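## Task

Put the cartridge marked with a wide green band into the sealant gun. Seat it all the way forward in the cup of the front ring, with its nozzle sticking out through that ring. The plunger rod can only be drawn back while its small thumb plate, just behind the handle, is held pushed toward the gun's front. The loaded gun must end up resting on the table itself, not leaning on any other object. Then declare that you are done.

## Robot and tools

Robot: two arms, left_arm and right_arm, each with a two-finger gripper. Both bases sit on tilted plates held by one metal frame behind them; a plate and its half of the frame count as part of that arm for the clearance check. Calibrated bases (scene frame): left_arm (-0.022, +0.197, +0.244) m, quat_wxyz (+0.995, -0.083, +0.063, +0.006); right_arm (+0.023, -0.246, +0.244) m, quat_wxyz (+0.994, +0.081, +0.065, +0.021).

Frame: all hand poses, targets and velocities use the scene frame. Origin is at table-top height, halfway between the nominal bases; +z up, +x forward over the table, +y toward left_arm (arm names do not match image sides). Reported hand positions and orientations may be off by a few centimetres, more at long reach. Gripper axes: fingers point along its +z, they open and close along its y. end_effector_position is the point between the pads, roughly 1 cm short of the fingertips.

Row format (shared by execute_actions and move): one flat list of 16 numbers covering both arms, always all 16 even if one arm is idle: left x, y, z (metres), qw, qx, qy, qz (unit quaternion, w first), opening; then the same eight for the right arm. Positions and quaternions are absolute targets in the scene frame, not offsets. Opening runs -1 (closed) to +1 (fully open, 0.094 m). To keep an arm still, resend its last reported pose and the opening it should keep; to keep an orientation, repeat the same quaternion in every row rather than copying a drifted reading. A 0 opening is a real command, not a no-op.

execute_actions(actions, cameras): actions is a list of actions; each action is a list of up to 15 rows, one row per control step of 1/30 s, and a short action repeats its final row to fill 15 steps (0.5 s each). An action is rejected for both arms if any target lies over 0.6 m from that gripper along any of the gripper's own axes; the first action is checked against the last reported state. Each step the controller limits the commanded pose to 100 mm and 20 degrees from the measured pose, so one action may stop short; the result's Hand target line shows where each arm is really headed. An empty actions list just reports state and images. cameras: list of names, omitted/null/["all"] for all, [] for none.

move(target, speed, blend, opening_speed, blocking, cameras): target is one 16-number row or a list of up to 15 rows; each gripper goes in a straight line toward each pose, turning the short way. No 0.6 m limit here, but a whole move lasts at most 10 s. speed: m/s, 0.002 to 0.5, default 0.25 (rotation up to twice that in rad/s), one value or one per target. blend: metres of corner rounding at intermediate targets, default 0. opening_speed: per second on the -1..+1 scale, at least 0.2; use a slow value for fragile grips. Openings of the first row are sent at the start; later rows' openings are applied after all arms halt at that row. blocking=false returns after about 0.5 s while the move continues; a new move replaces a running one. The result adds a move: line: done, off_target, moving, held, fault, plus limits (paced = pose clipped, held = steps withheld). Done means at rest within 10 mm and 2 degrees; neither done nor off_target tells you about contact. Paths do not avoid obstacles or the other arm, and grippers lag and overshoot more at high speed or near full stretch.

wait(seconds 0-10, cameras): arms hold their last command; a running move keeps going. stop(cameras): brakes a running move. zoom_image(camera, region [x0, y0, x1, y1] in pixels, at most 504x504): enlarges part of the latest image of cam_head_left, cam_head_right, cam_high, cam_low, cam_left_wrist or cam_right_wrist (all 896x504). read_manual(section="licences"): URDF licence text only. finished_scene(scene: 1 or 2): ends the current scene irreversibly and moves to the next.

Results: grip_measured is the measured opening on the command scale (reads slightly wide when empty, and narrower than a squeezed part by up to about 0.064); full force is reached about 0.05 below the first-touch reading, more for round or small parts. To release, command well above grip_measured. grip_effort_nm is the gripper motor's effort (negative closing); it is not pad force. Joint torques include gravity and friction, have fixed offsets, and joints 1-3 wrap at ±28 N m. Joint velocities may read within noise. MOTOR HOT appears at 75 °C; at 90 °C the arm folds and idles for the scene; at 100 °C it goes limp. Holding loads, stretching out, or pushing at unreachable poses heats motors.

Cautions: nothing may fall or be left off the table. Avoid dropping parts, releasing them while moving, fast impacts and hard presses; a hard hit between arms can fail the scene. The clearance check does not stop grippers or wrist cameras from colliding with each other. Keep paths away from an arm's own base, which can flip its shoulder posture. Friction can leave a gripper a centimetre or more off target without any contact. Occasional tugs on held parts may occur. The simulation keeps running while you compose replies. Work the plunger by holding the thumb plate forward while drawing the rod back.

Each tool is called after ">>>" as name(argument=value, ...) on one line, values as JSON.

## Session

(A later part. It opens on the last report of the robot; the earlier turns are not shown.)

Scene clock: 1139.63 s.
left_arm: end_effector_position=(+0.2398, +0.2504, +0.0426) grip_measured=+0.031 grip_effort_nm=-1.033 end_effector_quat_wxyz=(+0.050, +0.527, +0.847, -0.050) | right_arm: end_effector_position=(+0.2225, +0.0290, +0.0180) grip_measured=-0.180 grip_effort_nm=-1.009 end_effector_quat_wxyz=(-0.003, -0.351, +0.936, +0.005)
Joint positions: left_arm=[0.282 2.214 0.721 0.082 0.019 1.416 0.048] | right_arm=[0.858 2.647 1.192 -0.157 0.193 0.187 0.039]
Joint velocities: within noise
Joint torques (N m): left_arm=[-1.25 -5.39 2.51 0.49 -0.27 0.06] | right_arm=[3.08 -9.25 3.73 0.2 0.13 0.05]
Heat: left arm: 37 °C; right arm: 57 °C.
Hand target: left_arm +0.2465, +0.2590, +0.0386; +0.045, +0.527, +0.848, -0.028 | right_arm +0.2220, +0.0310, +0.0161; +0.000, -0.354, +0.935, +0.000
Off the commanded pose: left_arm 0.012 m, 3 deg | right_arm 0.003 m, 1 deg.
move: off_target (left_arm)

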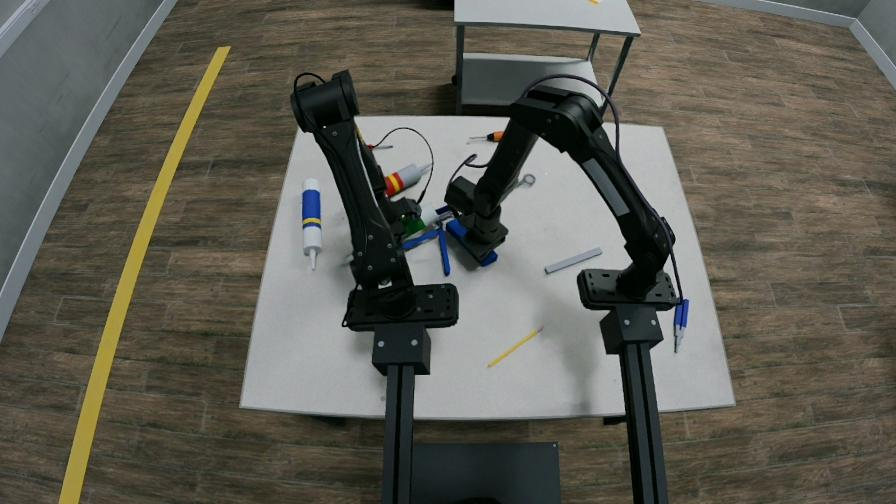

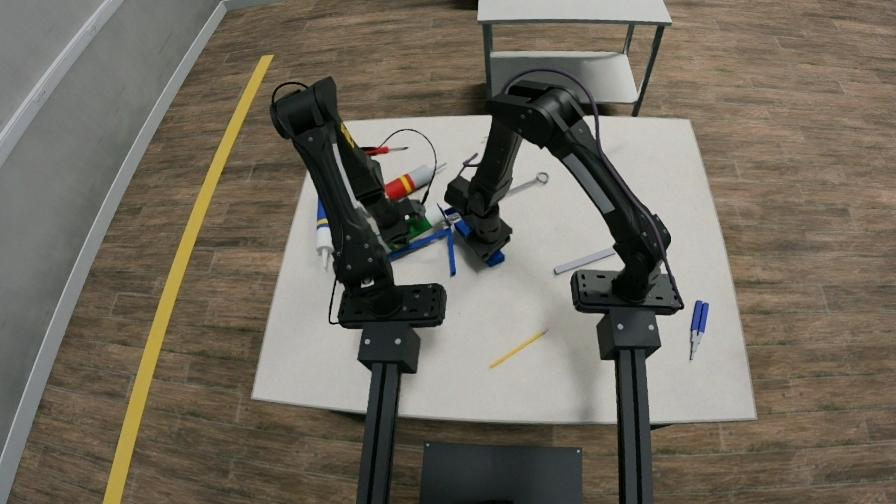

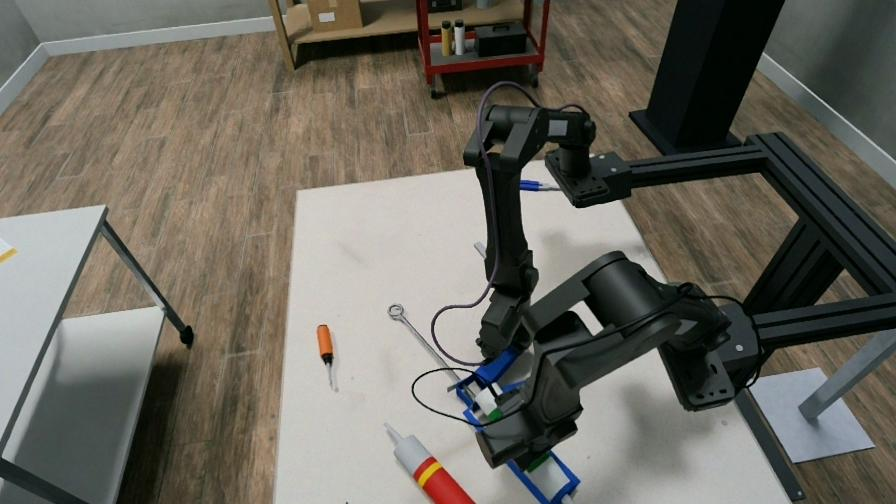

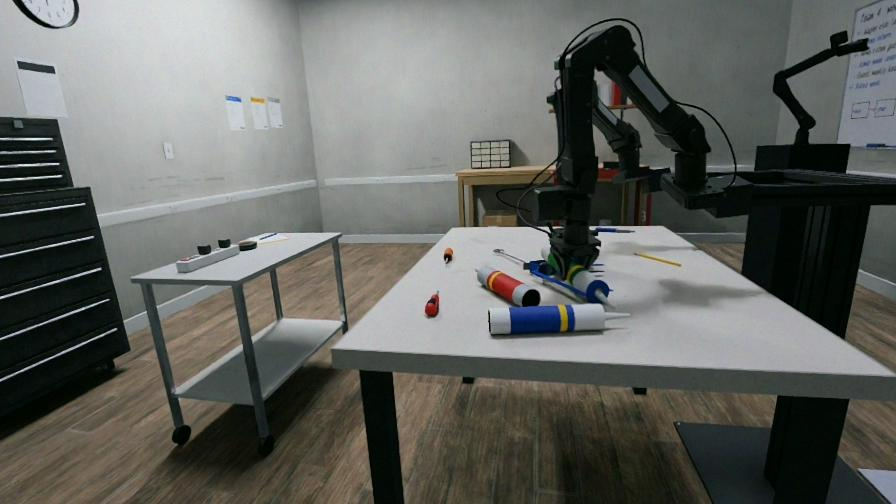

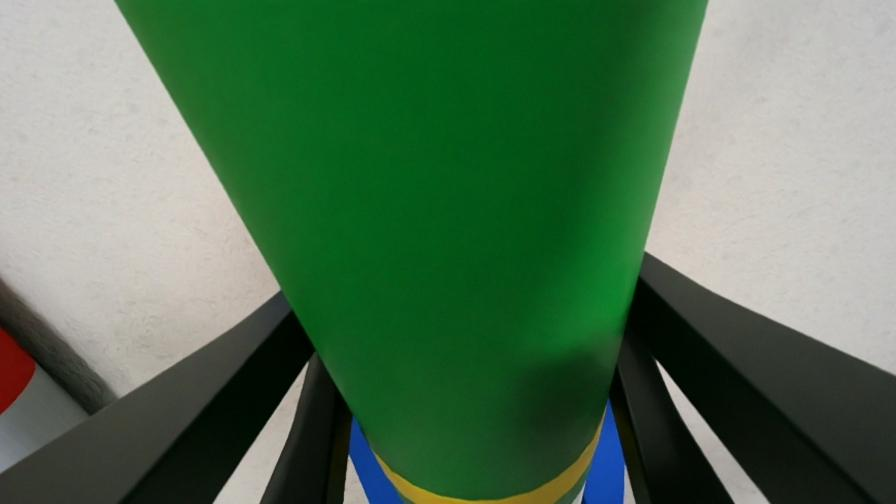

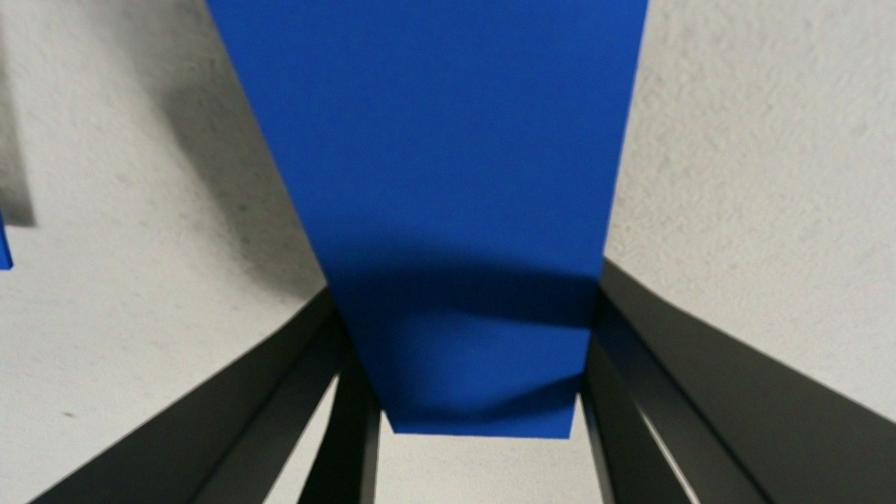

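>>> execute_actions(actions=[])

>>> zoom_image(camera="cam_low", region=[510, 230, 620, 310])

>>> zoom_image(camera="cam_head_right", region=[380, 180, 480, 260])

Scene clock: 1155.93 s.
left_arm: end_effector_position=(+0.2397, +0.2504, +0.0425) grip_measured=+0.031 grip_effort_nm=-1.028 end_effector_quat_wxyz=(+0.050, +0.527, +0.847, -0.050) | right_arm: end_effector_position=(+0.2225, +0.0290, +0.0180) grip_measured=-0.180 grip_effort_nm=-1.009 end_effector_quat_wxyz=(-0.003, -0.351, +0.936, +0.005)
Joint positions: left_arm=[0.282 2.215 0.721 0.082 0.018 1.415 0.048] | right_arm=[0.858 2.647 1.192 -0.157 0.193 0.187 0.039]
Joint velocities: within noise
Joint torques (N m): left_arm=[-1.24 -5.55 2.55 0.51 -0.27 0.03] | right_arm=[3.07 -9.35 3.77 0.22 0.12 0.06]
Heat: left arm: 37 °C; right arm: 57 °C.
Hand target: left_arm +0.2463, +0.2589, +0.0385; +0.044, +0.527, +0.848, -0.028 | right_arm +0.2220, +0.0310, +0.0161; +0.000, -0.354, +0.935, +0.000
Tool commands: left_gripper/opening=-0.1 right_gripper/opening=-0.3
Off the commanded pose: left_arm 0.012 m, 3 deg | right_arm 0.003 m, 1 deg.

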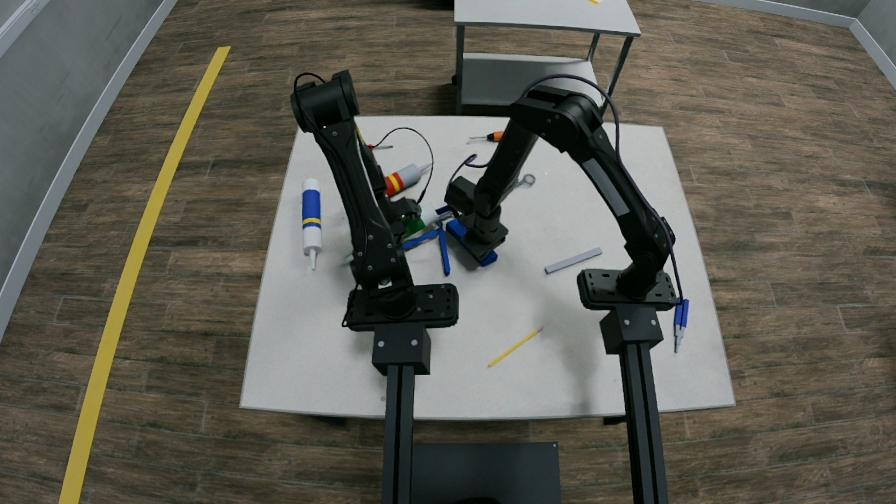

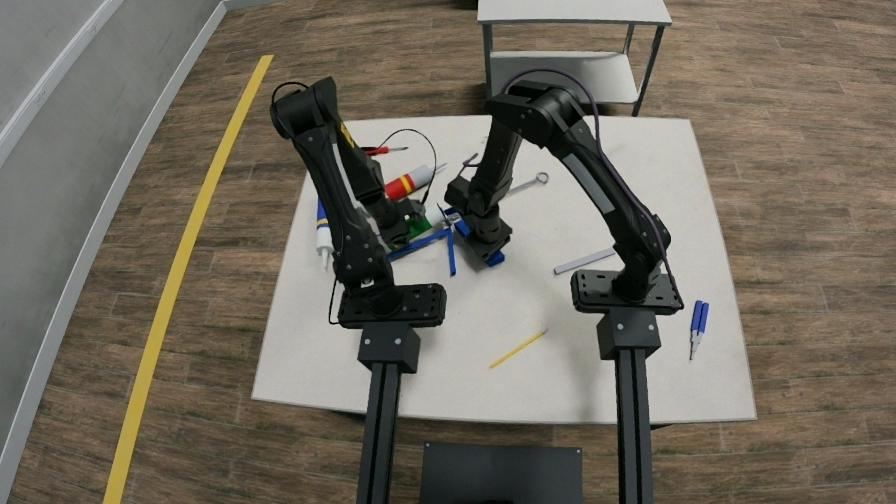

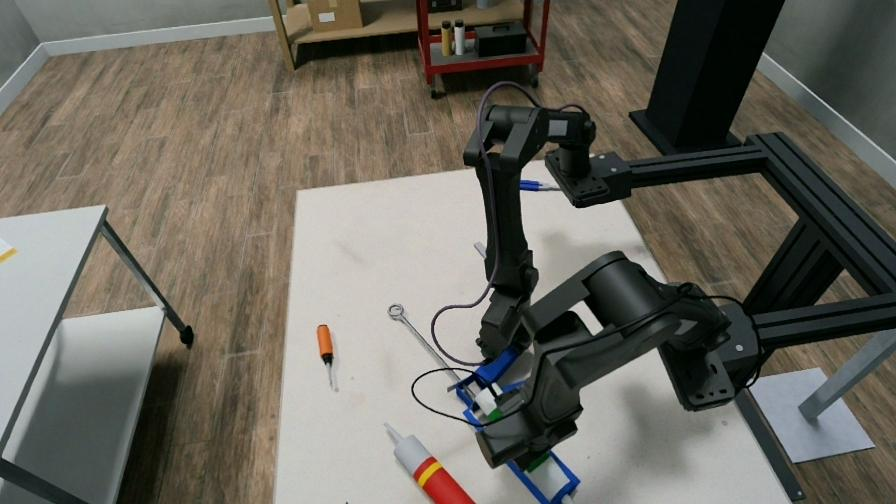

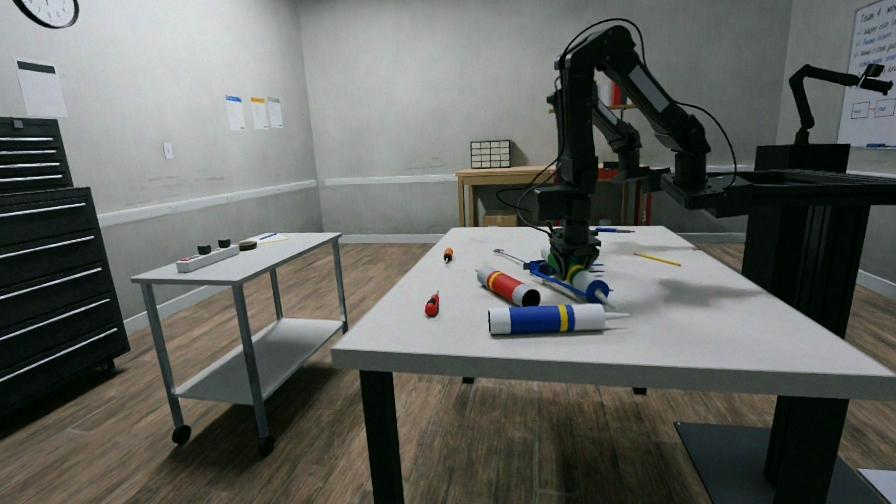

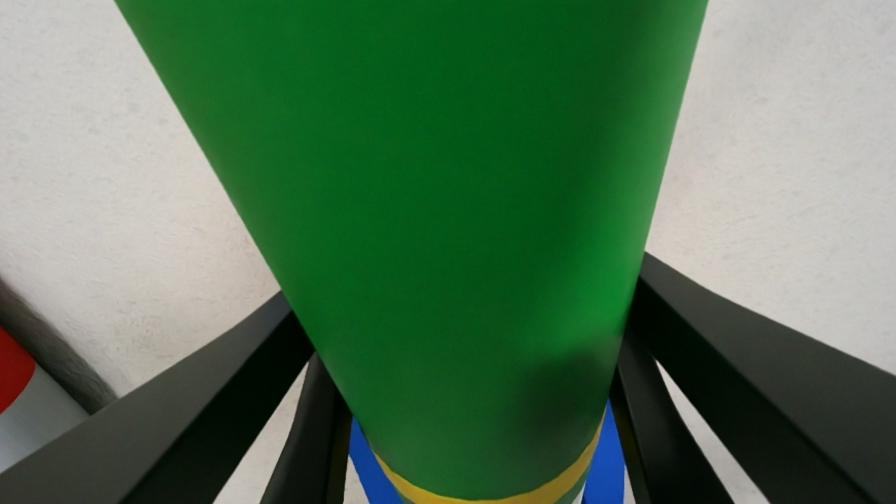

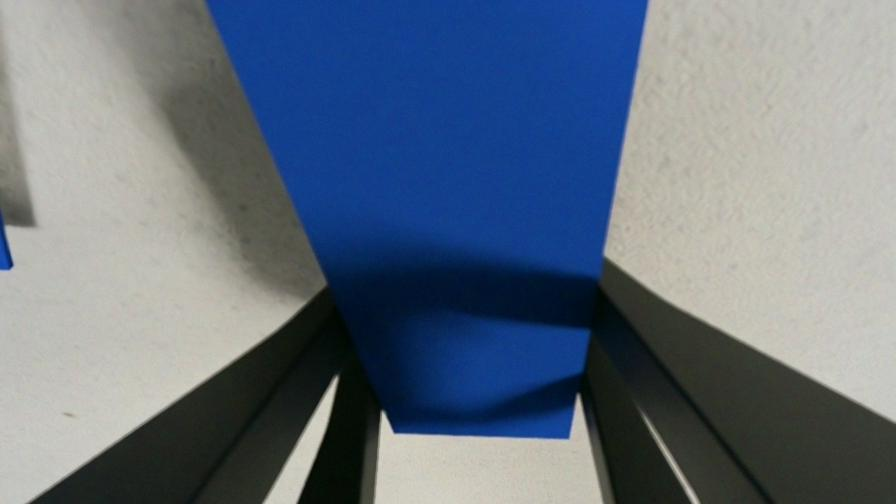

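Scaled by 4.582 from the camera's 896x504 image, which has a finer 1280x720 frame.

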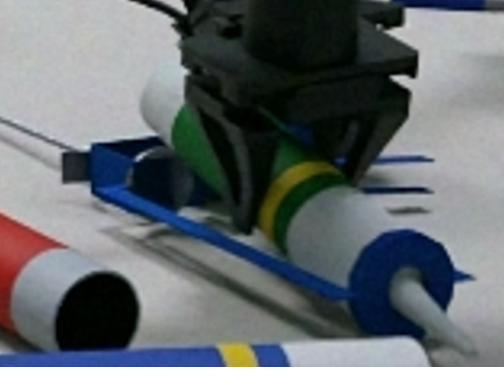

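Scaled by 5.040 from the camera's 896x504 image, which has a finer 1280x720 frame.

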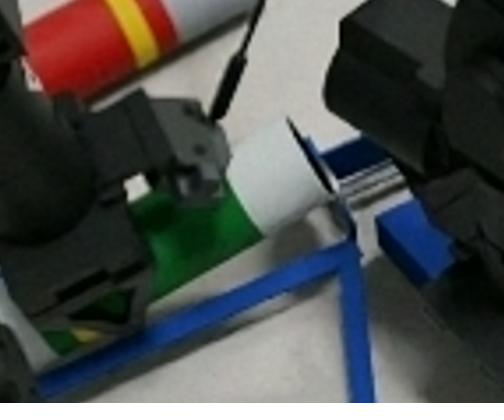

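>>> move(target=[0.2410,0.2700,0.0380,-0.0444,-0.5275,-0.8480,0.0276,-0.1,0.222,0.031,0.016,0,-0.3540,0.9352,0,-0.3], speed=0.04, cameras=["cam_low","cam_head_right"])

>>> zoom_image(camera="cam_low", region=[510, 230, 620, 310])

>>> zoom_image(camera="cam_head_right", region=[380, 180, 480, 260])

Scene clock: 1160.40 s.
left_arm: end_effector_position=(+0.2379, +0.2564, +0.0417) grip_measured=+0.031 grip_effort_nm=-1.028 end_effector_quat_wxyz=(+0.050, +0.523, +0.849, -0.050) | right_arm: end_effector_position=(+0.2241, +0.0344, +0.0191) grip_measured=-0.181 grip_effort_nm=-1.009 end_effector_quat_wxyz=(+0.004, -0.355, +0.935, +0.009)
Joint positions: left_arm=[0.306 2.215 0.721 0.082 0.023 1.431 0.048] | right_arm=[0.865 2.647 1.198 -0.148 0.192 0.182 0.038]
Joint velocities: within noise
Joint torques (N m): left_arm=[0.57 -6.01 1.68 0.5 -0.26 0.38] | right_arm=[2.48 -9.35 3.28 0.15 0.11 0.1]
Heat: left arm: 36 °C; right arm: 57 °C.
Hand target: left_arm +0.2407, +0.2699, +0.0385; +0.044, +0.527, +0.848, -0.028 | right_arm +0.2221, +0.0311, +0.0161; +0.000, -0.354, +0.935, +0.000
Off the commanded pose: left_arm 0.014 m, 3 deg | right_arm 0.005 m, 1 deg.
move: off_target (left_arm)
Images, in order (width x height): cam_head_right 896x504, cam_low 896x504.

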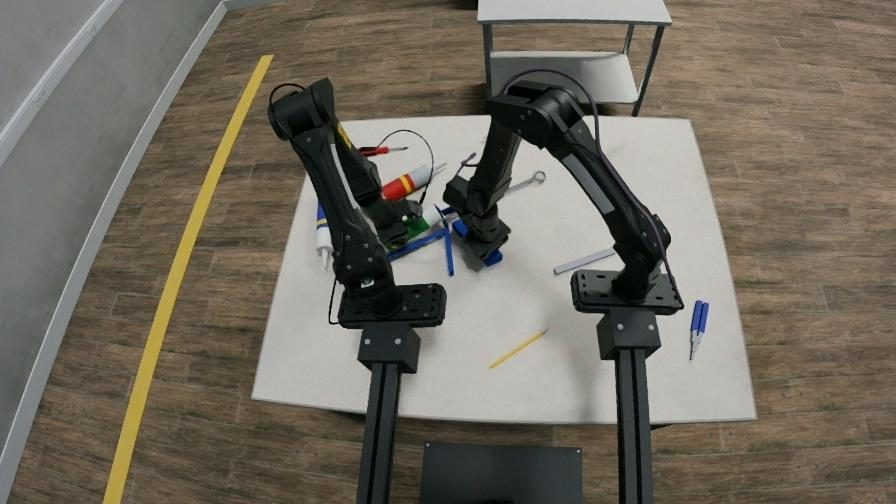

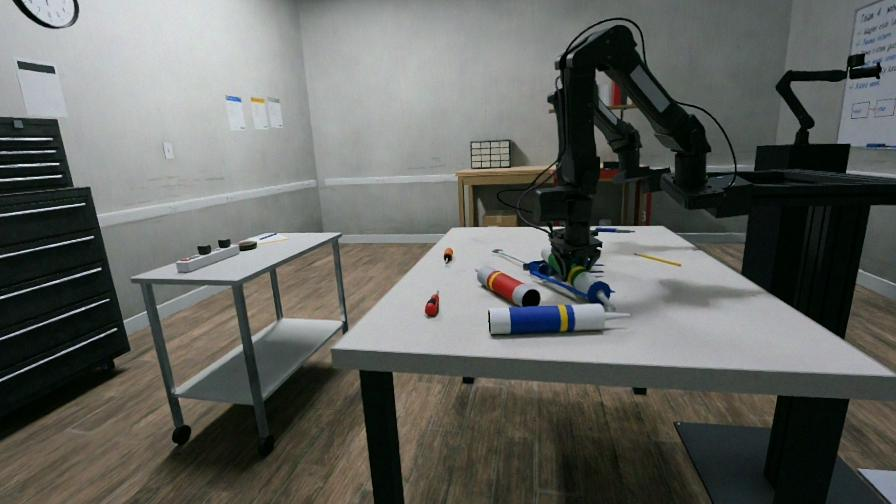

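Scaled by 4.582 from the camera's 896x504 image, which has a finer 1280x720 frame.

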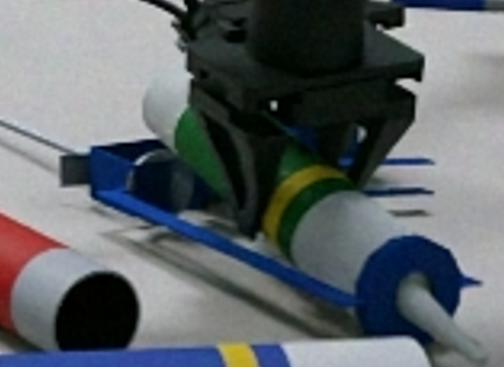

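Scaled by 5.040 from the camera's 896x504 image, which has a finer 1280x720 frame.

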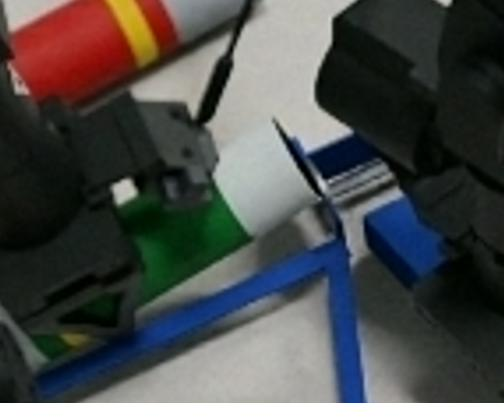

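>>> move(target=[0.2415,0.2690,0.0280,-0.0148,-0.5281,-0.8490,0.0092,-0.1,0.222,0.031,0.016,0,-0.3540,0.9352,0,-0.3], speed=0.03, cameras=["cam_low","cam_head_right"])

>>> zoom_image(camera="cam_low", region=[510, 230, 620, 310])

>>> zoom_image(camera="cam_head_right", region=[380, 180, 480, 260])

Scene clock: 1166.47 s.
left_arm: end_effector_position=(+0.2357, +0.2563, +0.0343) grip_measured=+0.031 grip_effort_nm=-1.028 end_effector_quat_wxyz=(+0.028, +0.527, +0.848, -0.039) | right_arm: end_effector_position=(+0.2241, +0.0347, +0.0192) grip_measured=-0.181 grip_effort_nm=-1.009 end_effector_quat_wxyz=(+0.005, -0.357, +0.934, +0.008)
Joint positions: left_arm=[0.28 2.249 0.735 0.09 -0.028 1.412 0.048] | right_arm=[0.866 2.647 1.198 -0.147 0.195 0.179 0.038]
Joint velocities: within noise
Joint torques (N m): left_arm=[-0.99 -5.16 2.73 0.49 -0.48 0.07] | right_arm=[2.44 -9.36 3.36 0.14 0.09 0.11]
Heat: left arm: 36 °C; right arm: 57 °C.
Hand target: left_arm +0.2414, +0.2688, +0.0290; +0.015, +0.528, +0.849, -0.010 | right_arm +0.2220, +0.0311, +0.0161; +0.000, -0.354, +0.935, +0.000
Off the commanded pose: left_arm 0.015 m, 4 deg | right_arm 0.005 m, 1 deg.
move: off_target (left_arm)
Images, in order (width x height): cam_head_right 896x504, cam_low 896x504.

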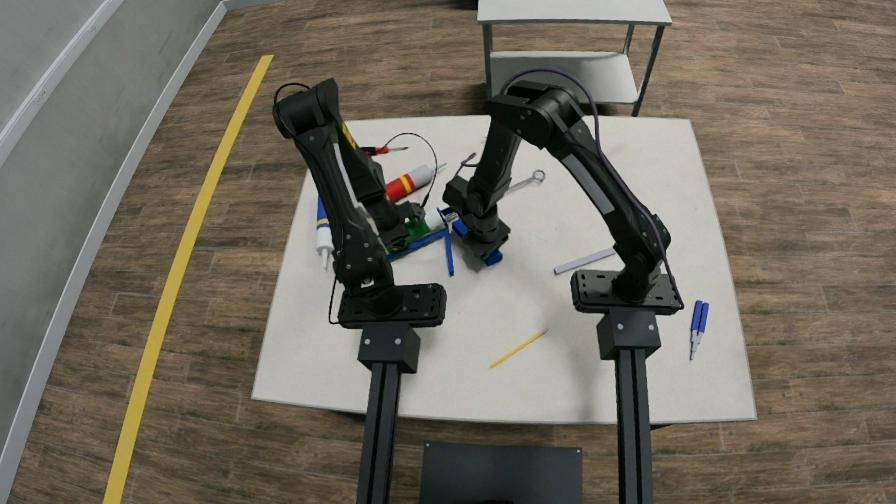

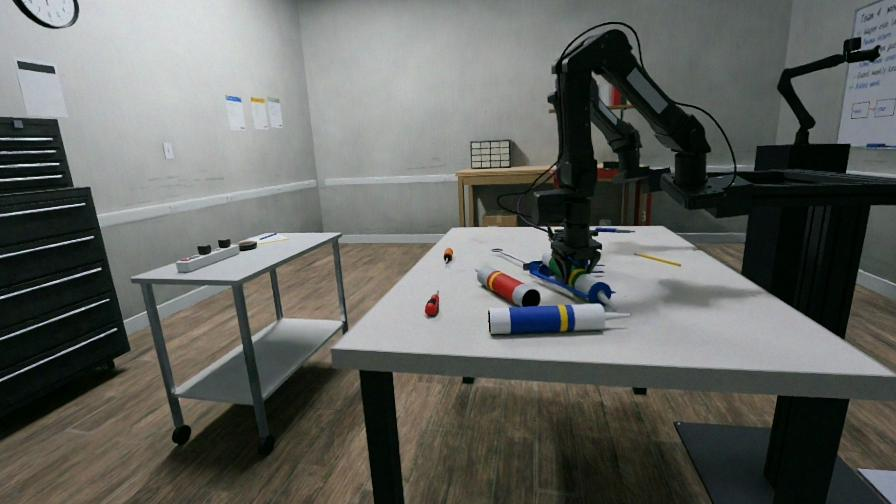

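Scaled by 4.582 from the camera's 896x504 image, which has a finer 1280x720 frame.

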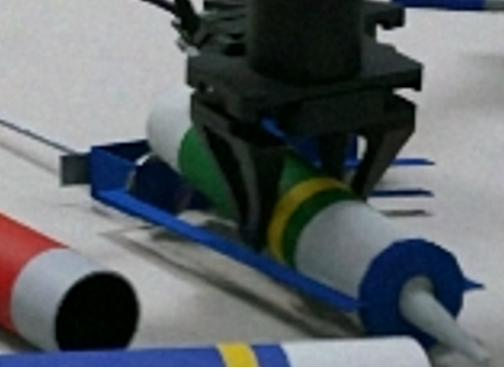

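Scaled by 5.040 from the camera's 896x504 image, which has a finer 1280x720 frame.

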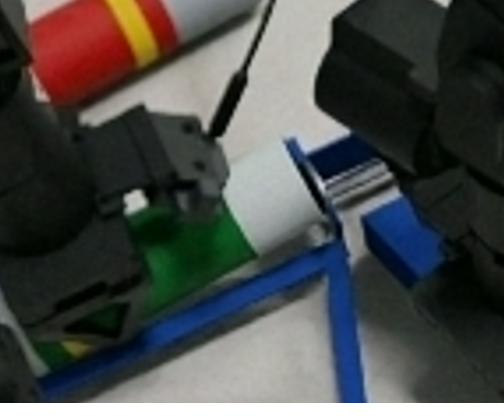

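>>> zoom_image(camera="cam_head_right", region=[425, 200, 465, 240])

>>> zoom_image(camera="cam_low", region=[520, 240, 565, 285])

Scaled by 12.600 from the camera's 896x504 image, which has a finer 1280x720 frame.

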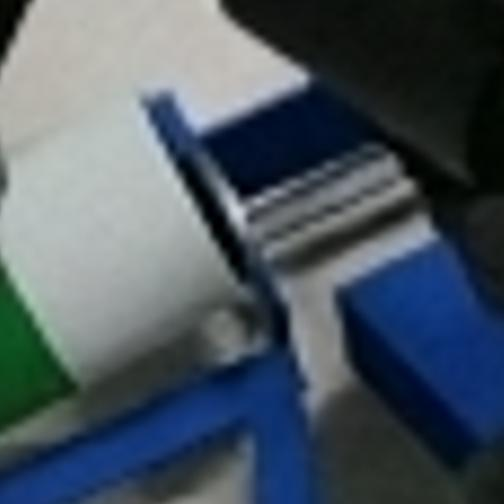

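Scaled by 11.200 from the camera's 896x504 image, which has a finer 1280x720 frame.

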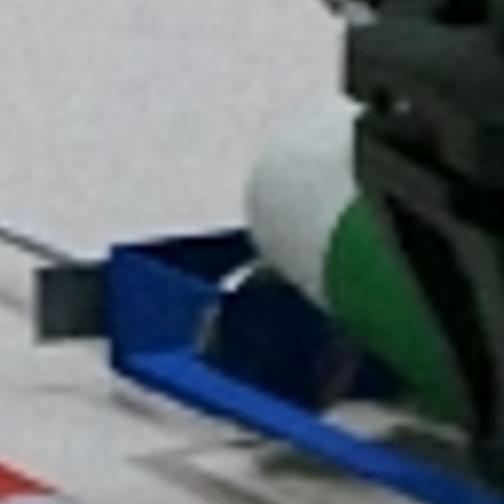

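>>> move(target=[0.2400,0.2730,0.0220,-0.0148,-0.5281,-0.8490,0.0092,-0.1,0.222,0.031,0.016,0,-0.3540,0.9352,0,-0.3], speed=0.03, cameras=["cam_low","cam_head_right","cam_left_wrist"])

>>> zoom_image(camera="cam_head_right", region=[425, 200, 465, 240])

>>> zoom_image(camera="cam_low", region=[520, 240, 565, 285])

Scene clock: 1196.80 s.
left_arm: end_effector_position=(+0.2355, +0.2562, +0.0337) grip_measured=+0.031 grip_effort_nm=-1.028 end_effector_quat_wxyz=(+0.027, +0.527, +0.848, -0.041) | right_arm: end_effector_position=(+0.2241, +0.0345, +0.0187) grip_measured=-0.181 grip_effort_nm=-1.009 end_effector_quat_wxyz=(+0.005, -0.357, +0.934, +0.008)
Joint positions: left_arm=[0.28 2.252 0.738 0.086 -0.029 1.412 0.048] | right_arm=[0.866 2.649 1.198 -0.146 0.196 0.179 0.038]
Joint velocities: within noise
Joint torques (N m): left_arm=[0.36 -3.74 2.8 0.69 -0.47 0.26] | right_arm=[2.45 -9.37 3.26 0.14 0.08 0.13]
Heat: left arm: 36 °C; right arm: 57 °C.
Hand target: left_arm +0.2394, +0.2726, +0.0237; +0.014, +0.528, +0.849, -0.010 | right_arm +0.2220, +0.0310, +0.0160; +0.000, -0.354, +0.935, +0.000
Off the commanded pose: left_arm 0.021 m, 4 deg | right_arm 0.005 m, 1 deg.
move: off_target (left_arm)
Images, in order (width x height): cam_head_right 896x504, cam_low 896x504, cam_left_wrist 896x504.

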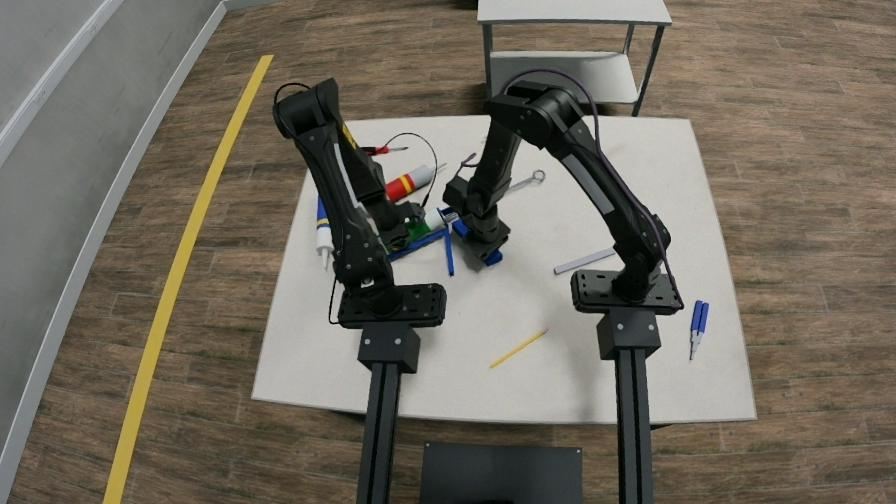

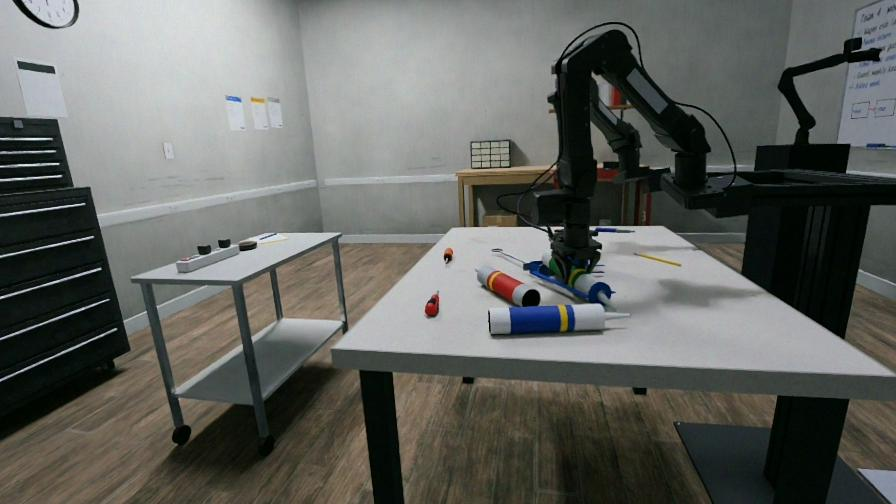

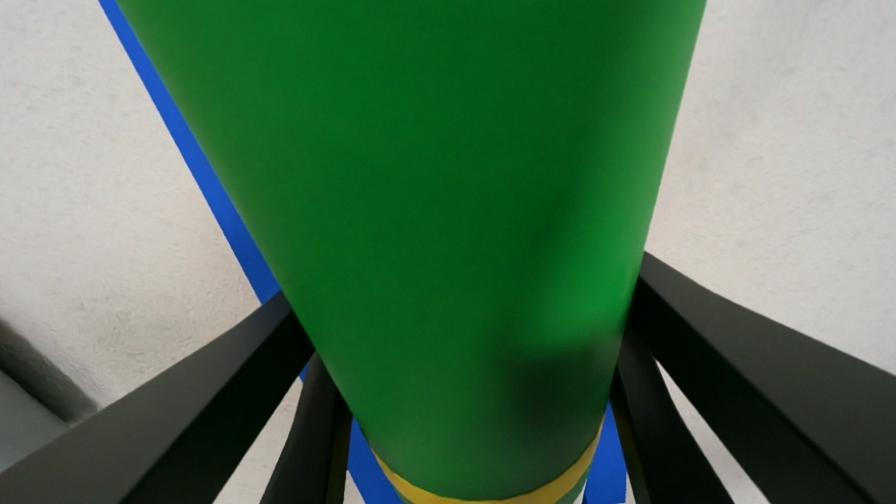

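Scaled by 12.600 from the camera's 896x504 image, which has a finer 1280x720 frame.

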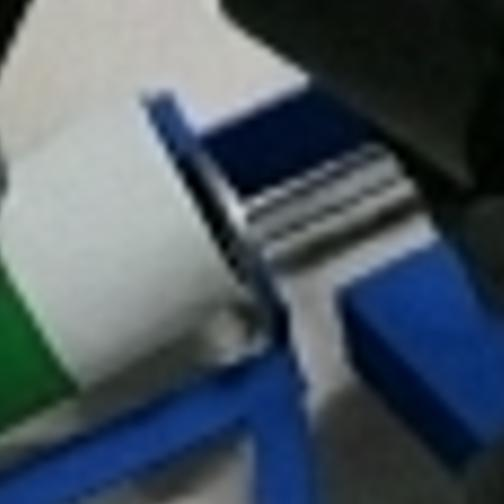

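Scaled by 11.200 from the camera's 896x504 image, which has a finer 1280x720 frame.

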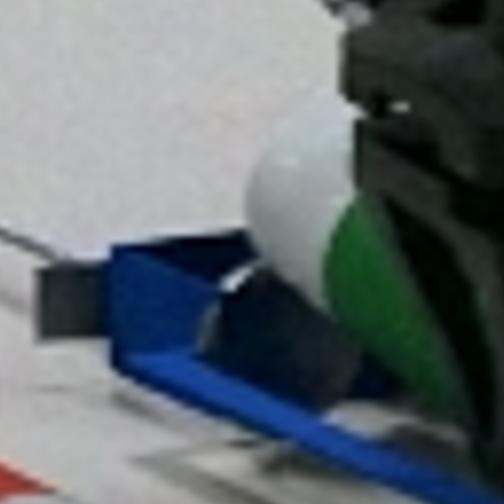

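>>> move(target=[0.2440,0.2640,0.0700,-0.0740,-0.5262,-0.8459,0.0460,-0.1,0.222,0.031,0.016,0,-0.3540,0.9352,0,-0.3], speed=0.06, cameras=["cam_low","cam_head_right","cam_high","cam_head_left"])

>>> zoom_image(camera="cam_head_right", region=[425, 200, 465, 240])

>>> zoom_image(camera="cam_low", region=[520, 240, 565, 285])

>>> zoom_image(camera="cam_high", region=[430, 340, 590, 504])

>>> zoom_image(camera="cam_head_left", region=[400, 190, 480, 250])

Scene clock: 1204.20 s.
left_arm: end_effector_position=(+0.2350, +0.2579, +0.0549) grip_measured=+0.031 grip_effort_nm=-1.028 end_effector_quat_wxyz=(+0.062, +0.524, +0.847, -0.057) | right_arm: end_effector_position=(+0.2201, +0.0383, +0.0188) grip_measured=-0.181 grip_effort_nm=-1.004 end_effector_quat_wxyz=(-0.002, -0.355, +0.935, +0.022)
Joint positions: left_arm=[0.327 2.152 0.693 0.049 0.053 1.455 0.048] | right_arm=[0.866 2.649 1.198 -0.144 0.165 0.183 0.038]
Joint velocities: within noise
Joint torques (N m): left_arm=[-0.38 -11.38 1.24 0.01 0.11 0.2] | right_arm=[2.41 -9.47 3.26 0.12 0.36 0.07]
Heat: left arm: 36 °C; right arm: 56 °C.
Hand target: left_arm +0.2438, +0.2638, +0.0688; +0.074, +0.526, +0.846, -0.046 | right_arm +0.2219, +0.0311, +0.0161; +0.000, -0.354, +0.935, +0.000
Off the commanded pose: left_arm 0.019 m, 2 deg | right_arm 0.008 m, 2 deg.
move: off_target (left_arm)
Images, in order (width x height): cam_head_left 896x504, cam_head_right 896x504, cam_high 896x504, cam_low 896x504.

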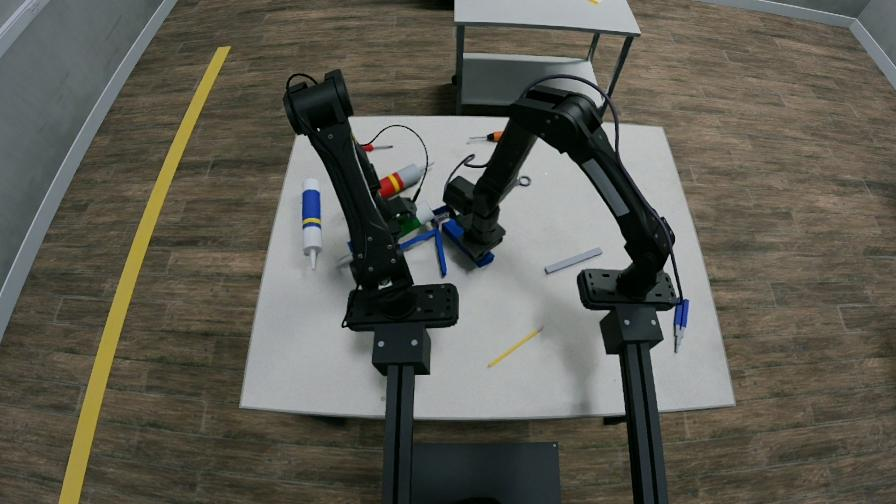

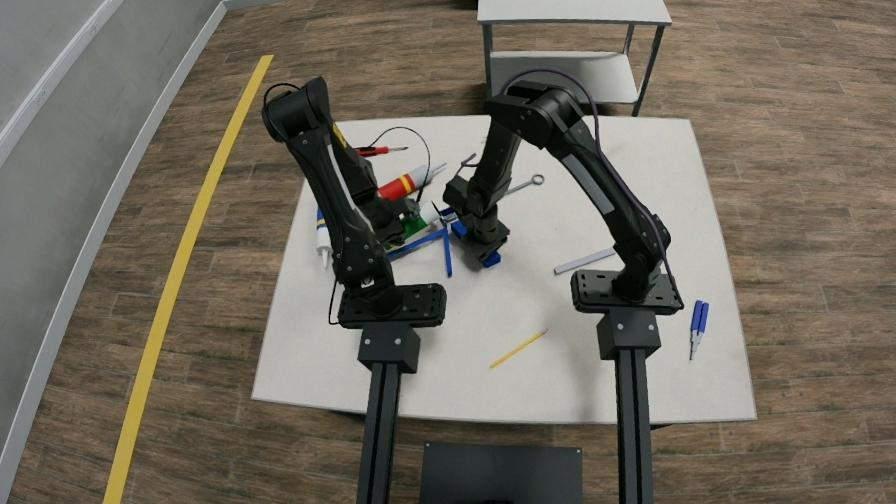

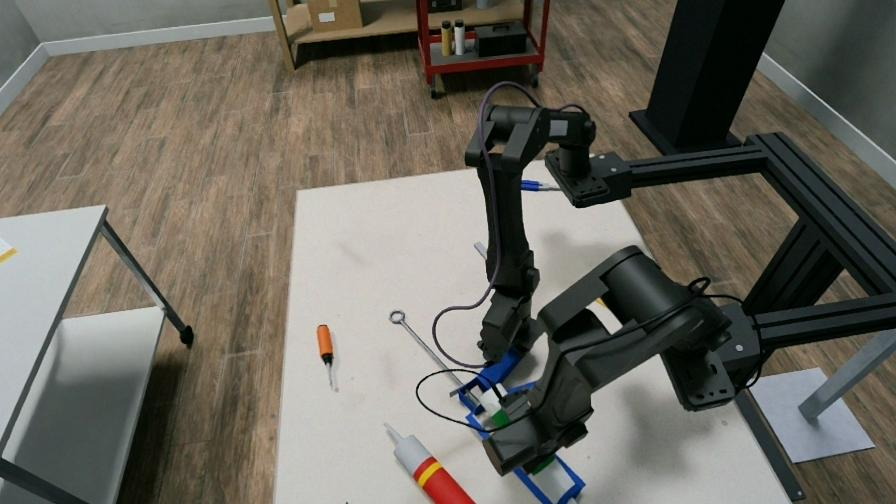

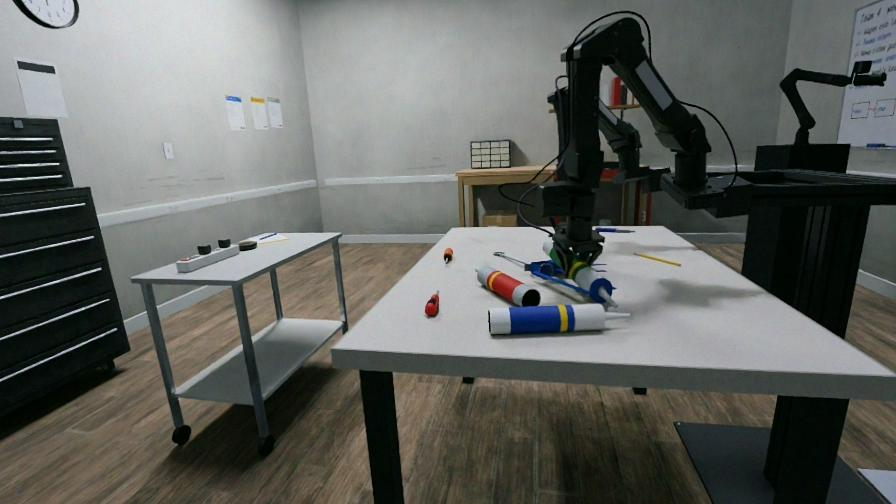

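Scaled by 12.600 from the camera's 896x504 image, which has a finer 1280x720 frame.

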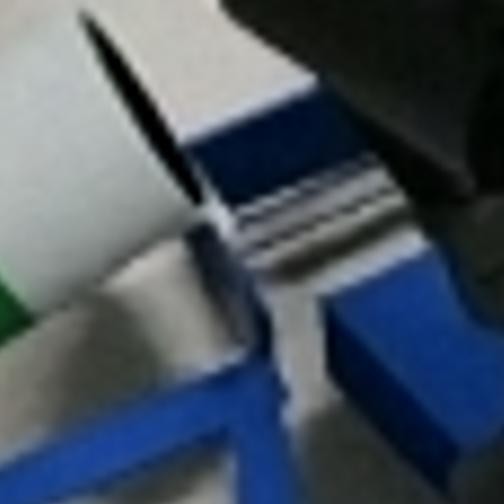

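Scaled by 11.200 from the camera's 896x504 image, which has a finer 1280x720 frame.

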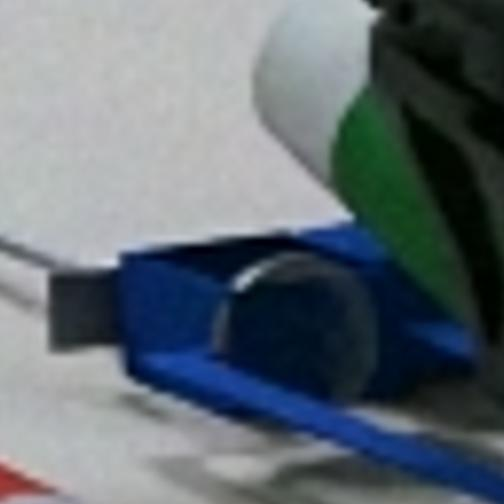

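Scaled by 3.073 from the camera's 896x504 image, which has a finer 1280x720 frame.

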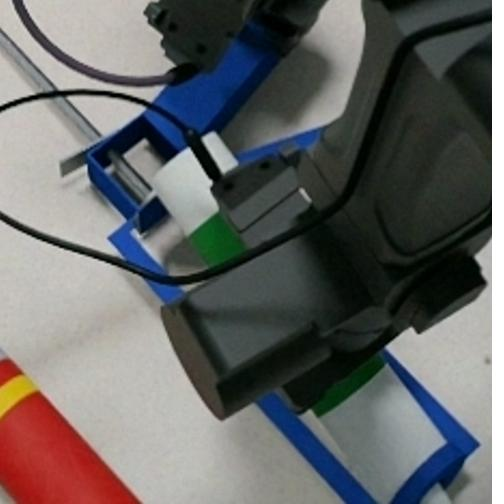

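Scaled by 6.300 from the camera's 896x504 image, which has a finer 1280x720 frame.

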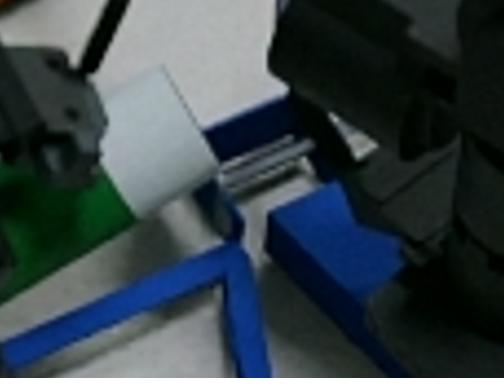

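>>> zoom_image(camera="cam_low", region=[525, 235, 575, 275])

>>> zoom_image(camera="cam_low", region=[510, 230, 620, 310])

Scaled by 10.080 from the camera's 896x504 image, which has a finer 1280x720 frame.

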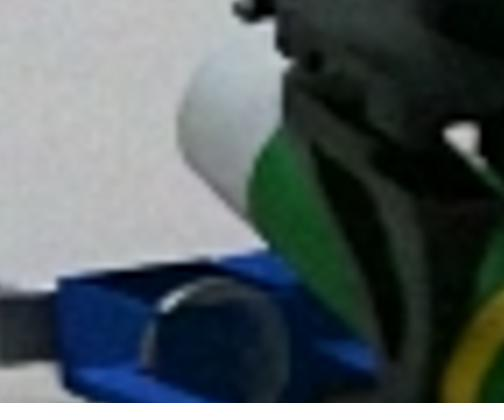

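Scaled by 4.582 from the camera's 896x504 image, which has a finer 1280x720 frame.

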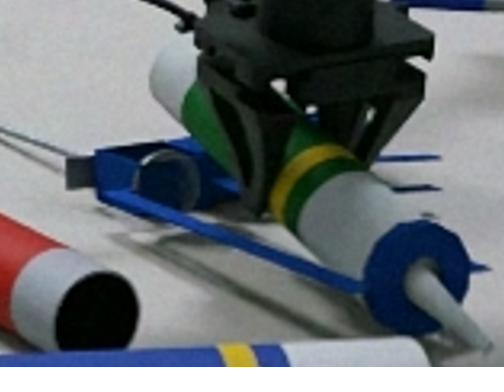

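>>> move(target=[0.2420,0.2660,0.0330,-0.0148,-0.5281,-0.8490,0.0092,-0.1,0.222,0.031,0.016,0,-0.3540,0.9352,0,-0.3], speed=0.04, cameras=["cam_low","cam_head_right"])

>>> zoom_image(camera="cam_low", region=[525, 235, 605, 305])

Scene clock: 1233.17 s.
left_arm: end_effector_position=(+0.2331, +0.2591, +0.0376) grip_measured=+0.031 grip_effort_nm=-1.023 end_effector_quat_wxyz=(+0.017, +0.527, +0.849, -0.033) | right_arm: end_effector_position=(+0.2219, +0.0378, +0.0188) grip_measured=-0.181 grip_effort_nm=-1.009 end_effector_quat_wxyz=(+0.002, -0.358, +0.934, +0.018)
Joint positions: left_arm=[0.274 2.233 0.728 0.075 -0.055 1.403 0.048] | right_arm=[0.866 2.649 1.198 -0.141 0.175 0.177 0.038]
Joint velocities: within noise
Joint torques (N m): left_arm=[-1.69 -5.35 2.82 0.51 -0.28 0.02] | right_arm=[2.44 -9.57 3.25 0.1 0.25 0.14]
Heat: left arm: 41 °C; right arm: 54 °C.
Hand target: left_arm +0.2418, +0.2659, +0.0336; +0.015, +0.528, +0.849, -0.010 | right_arm +0.2220, +0.0311, +0.0161; +0.000, -0.354, +0.935, +0.000
Off the commanded pose: left_arm 0.012 m, 3 deg | right_arm 0.007 m, 2 deg.
move: off_target (left_arm)
Images, in order (width x height): cam_head_right 896x504, cam_low 896x504.

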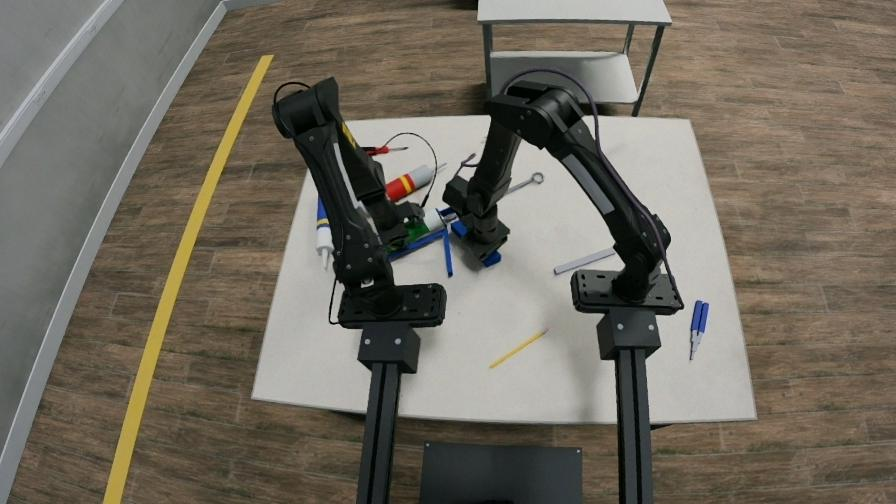

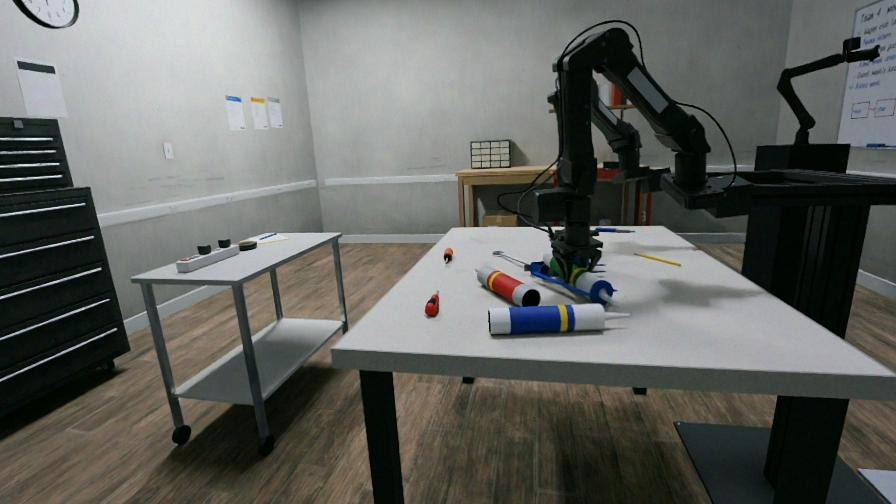

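Scaled by 6.300 from the camera's 896x504 image, which has a finer 1280x720 frame.

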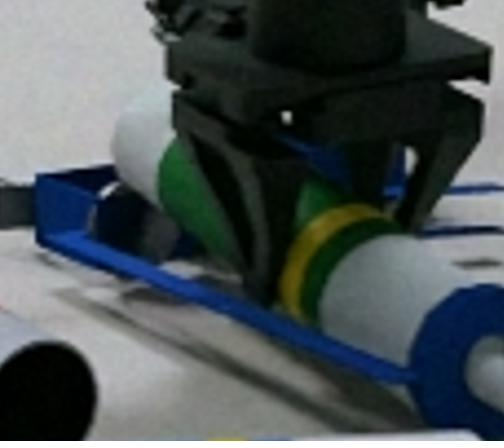

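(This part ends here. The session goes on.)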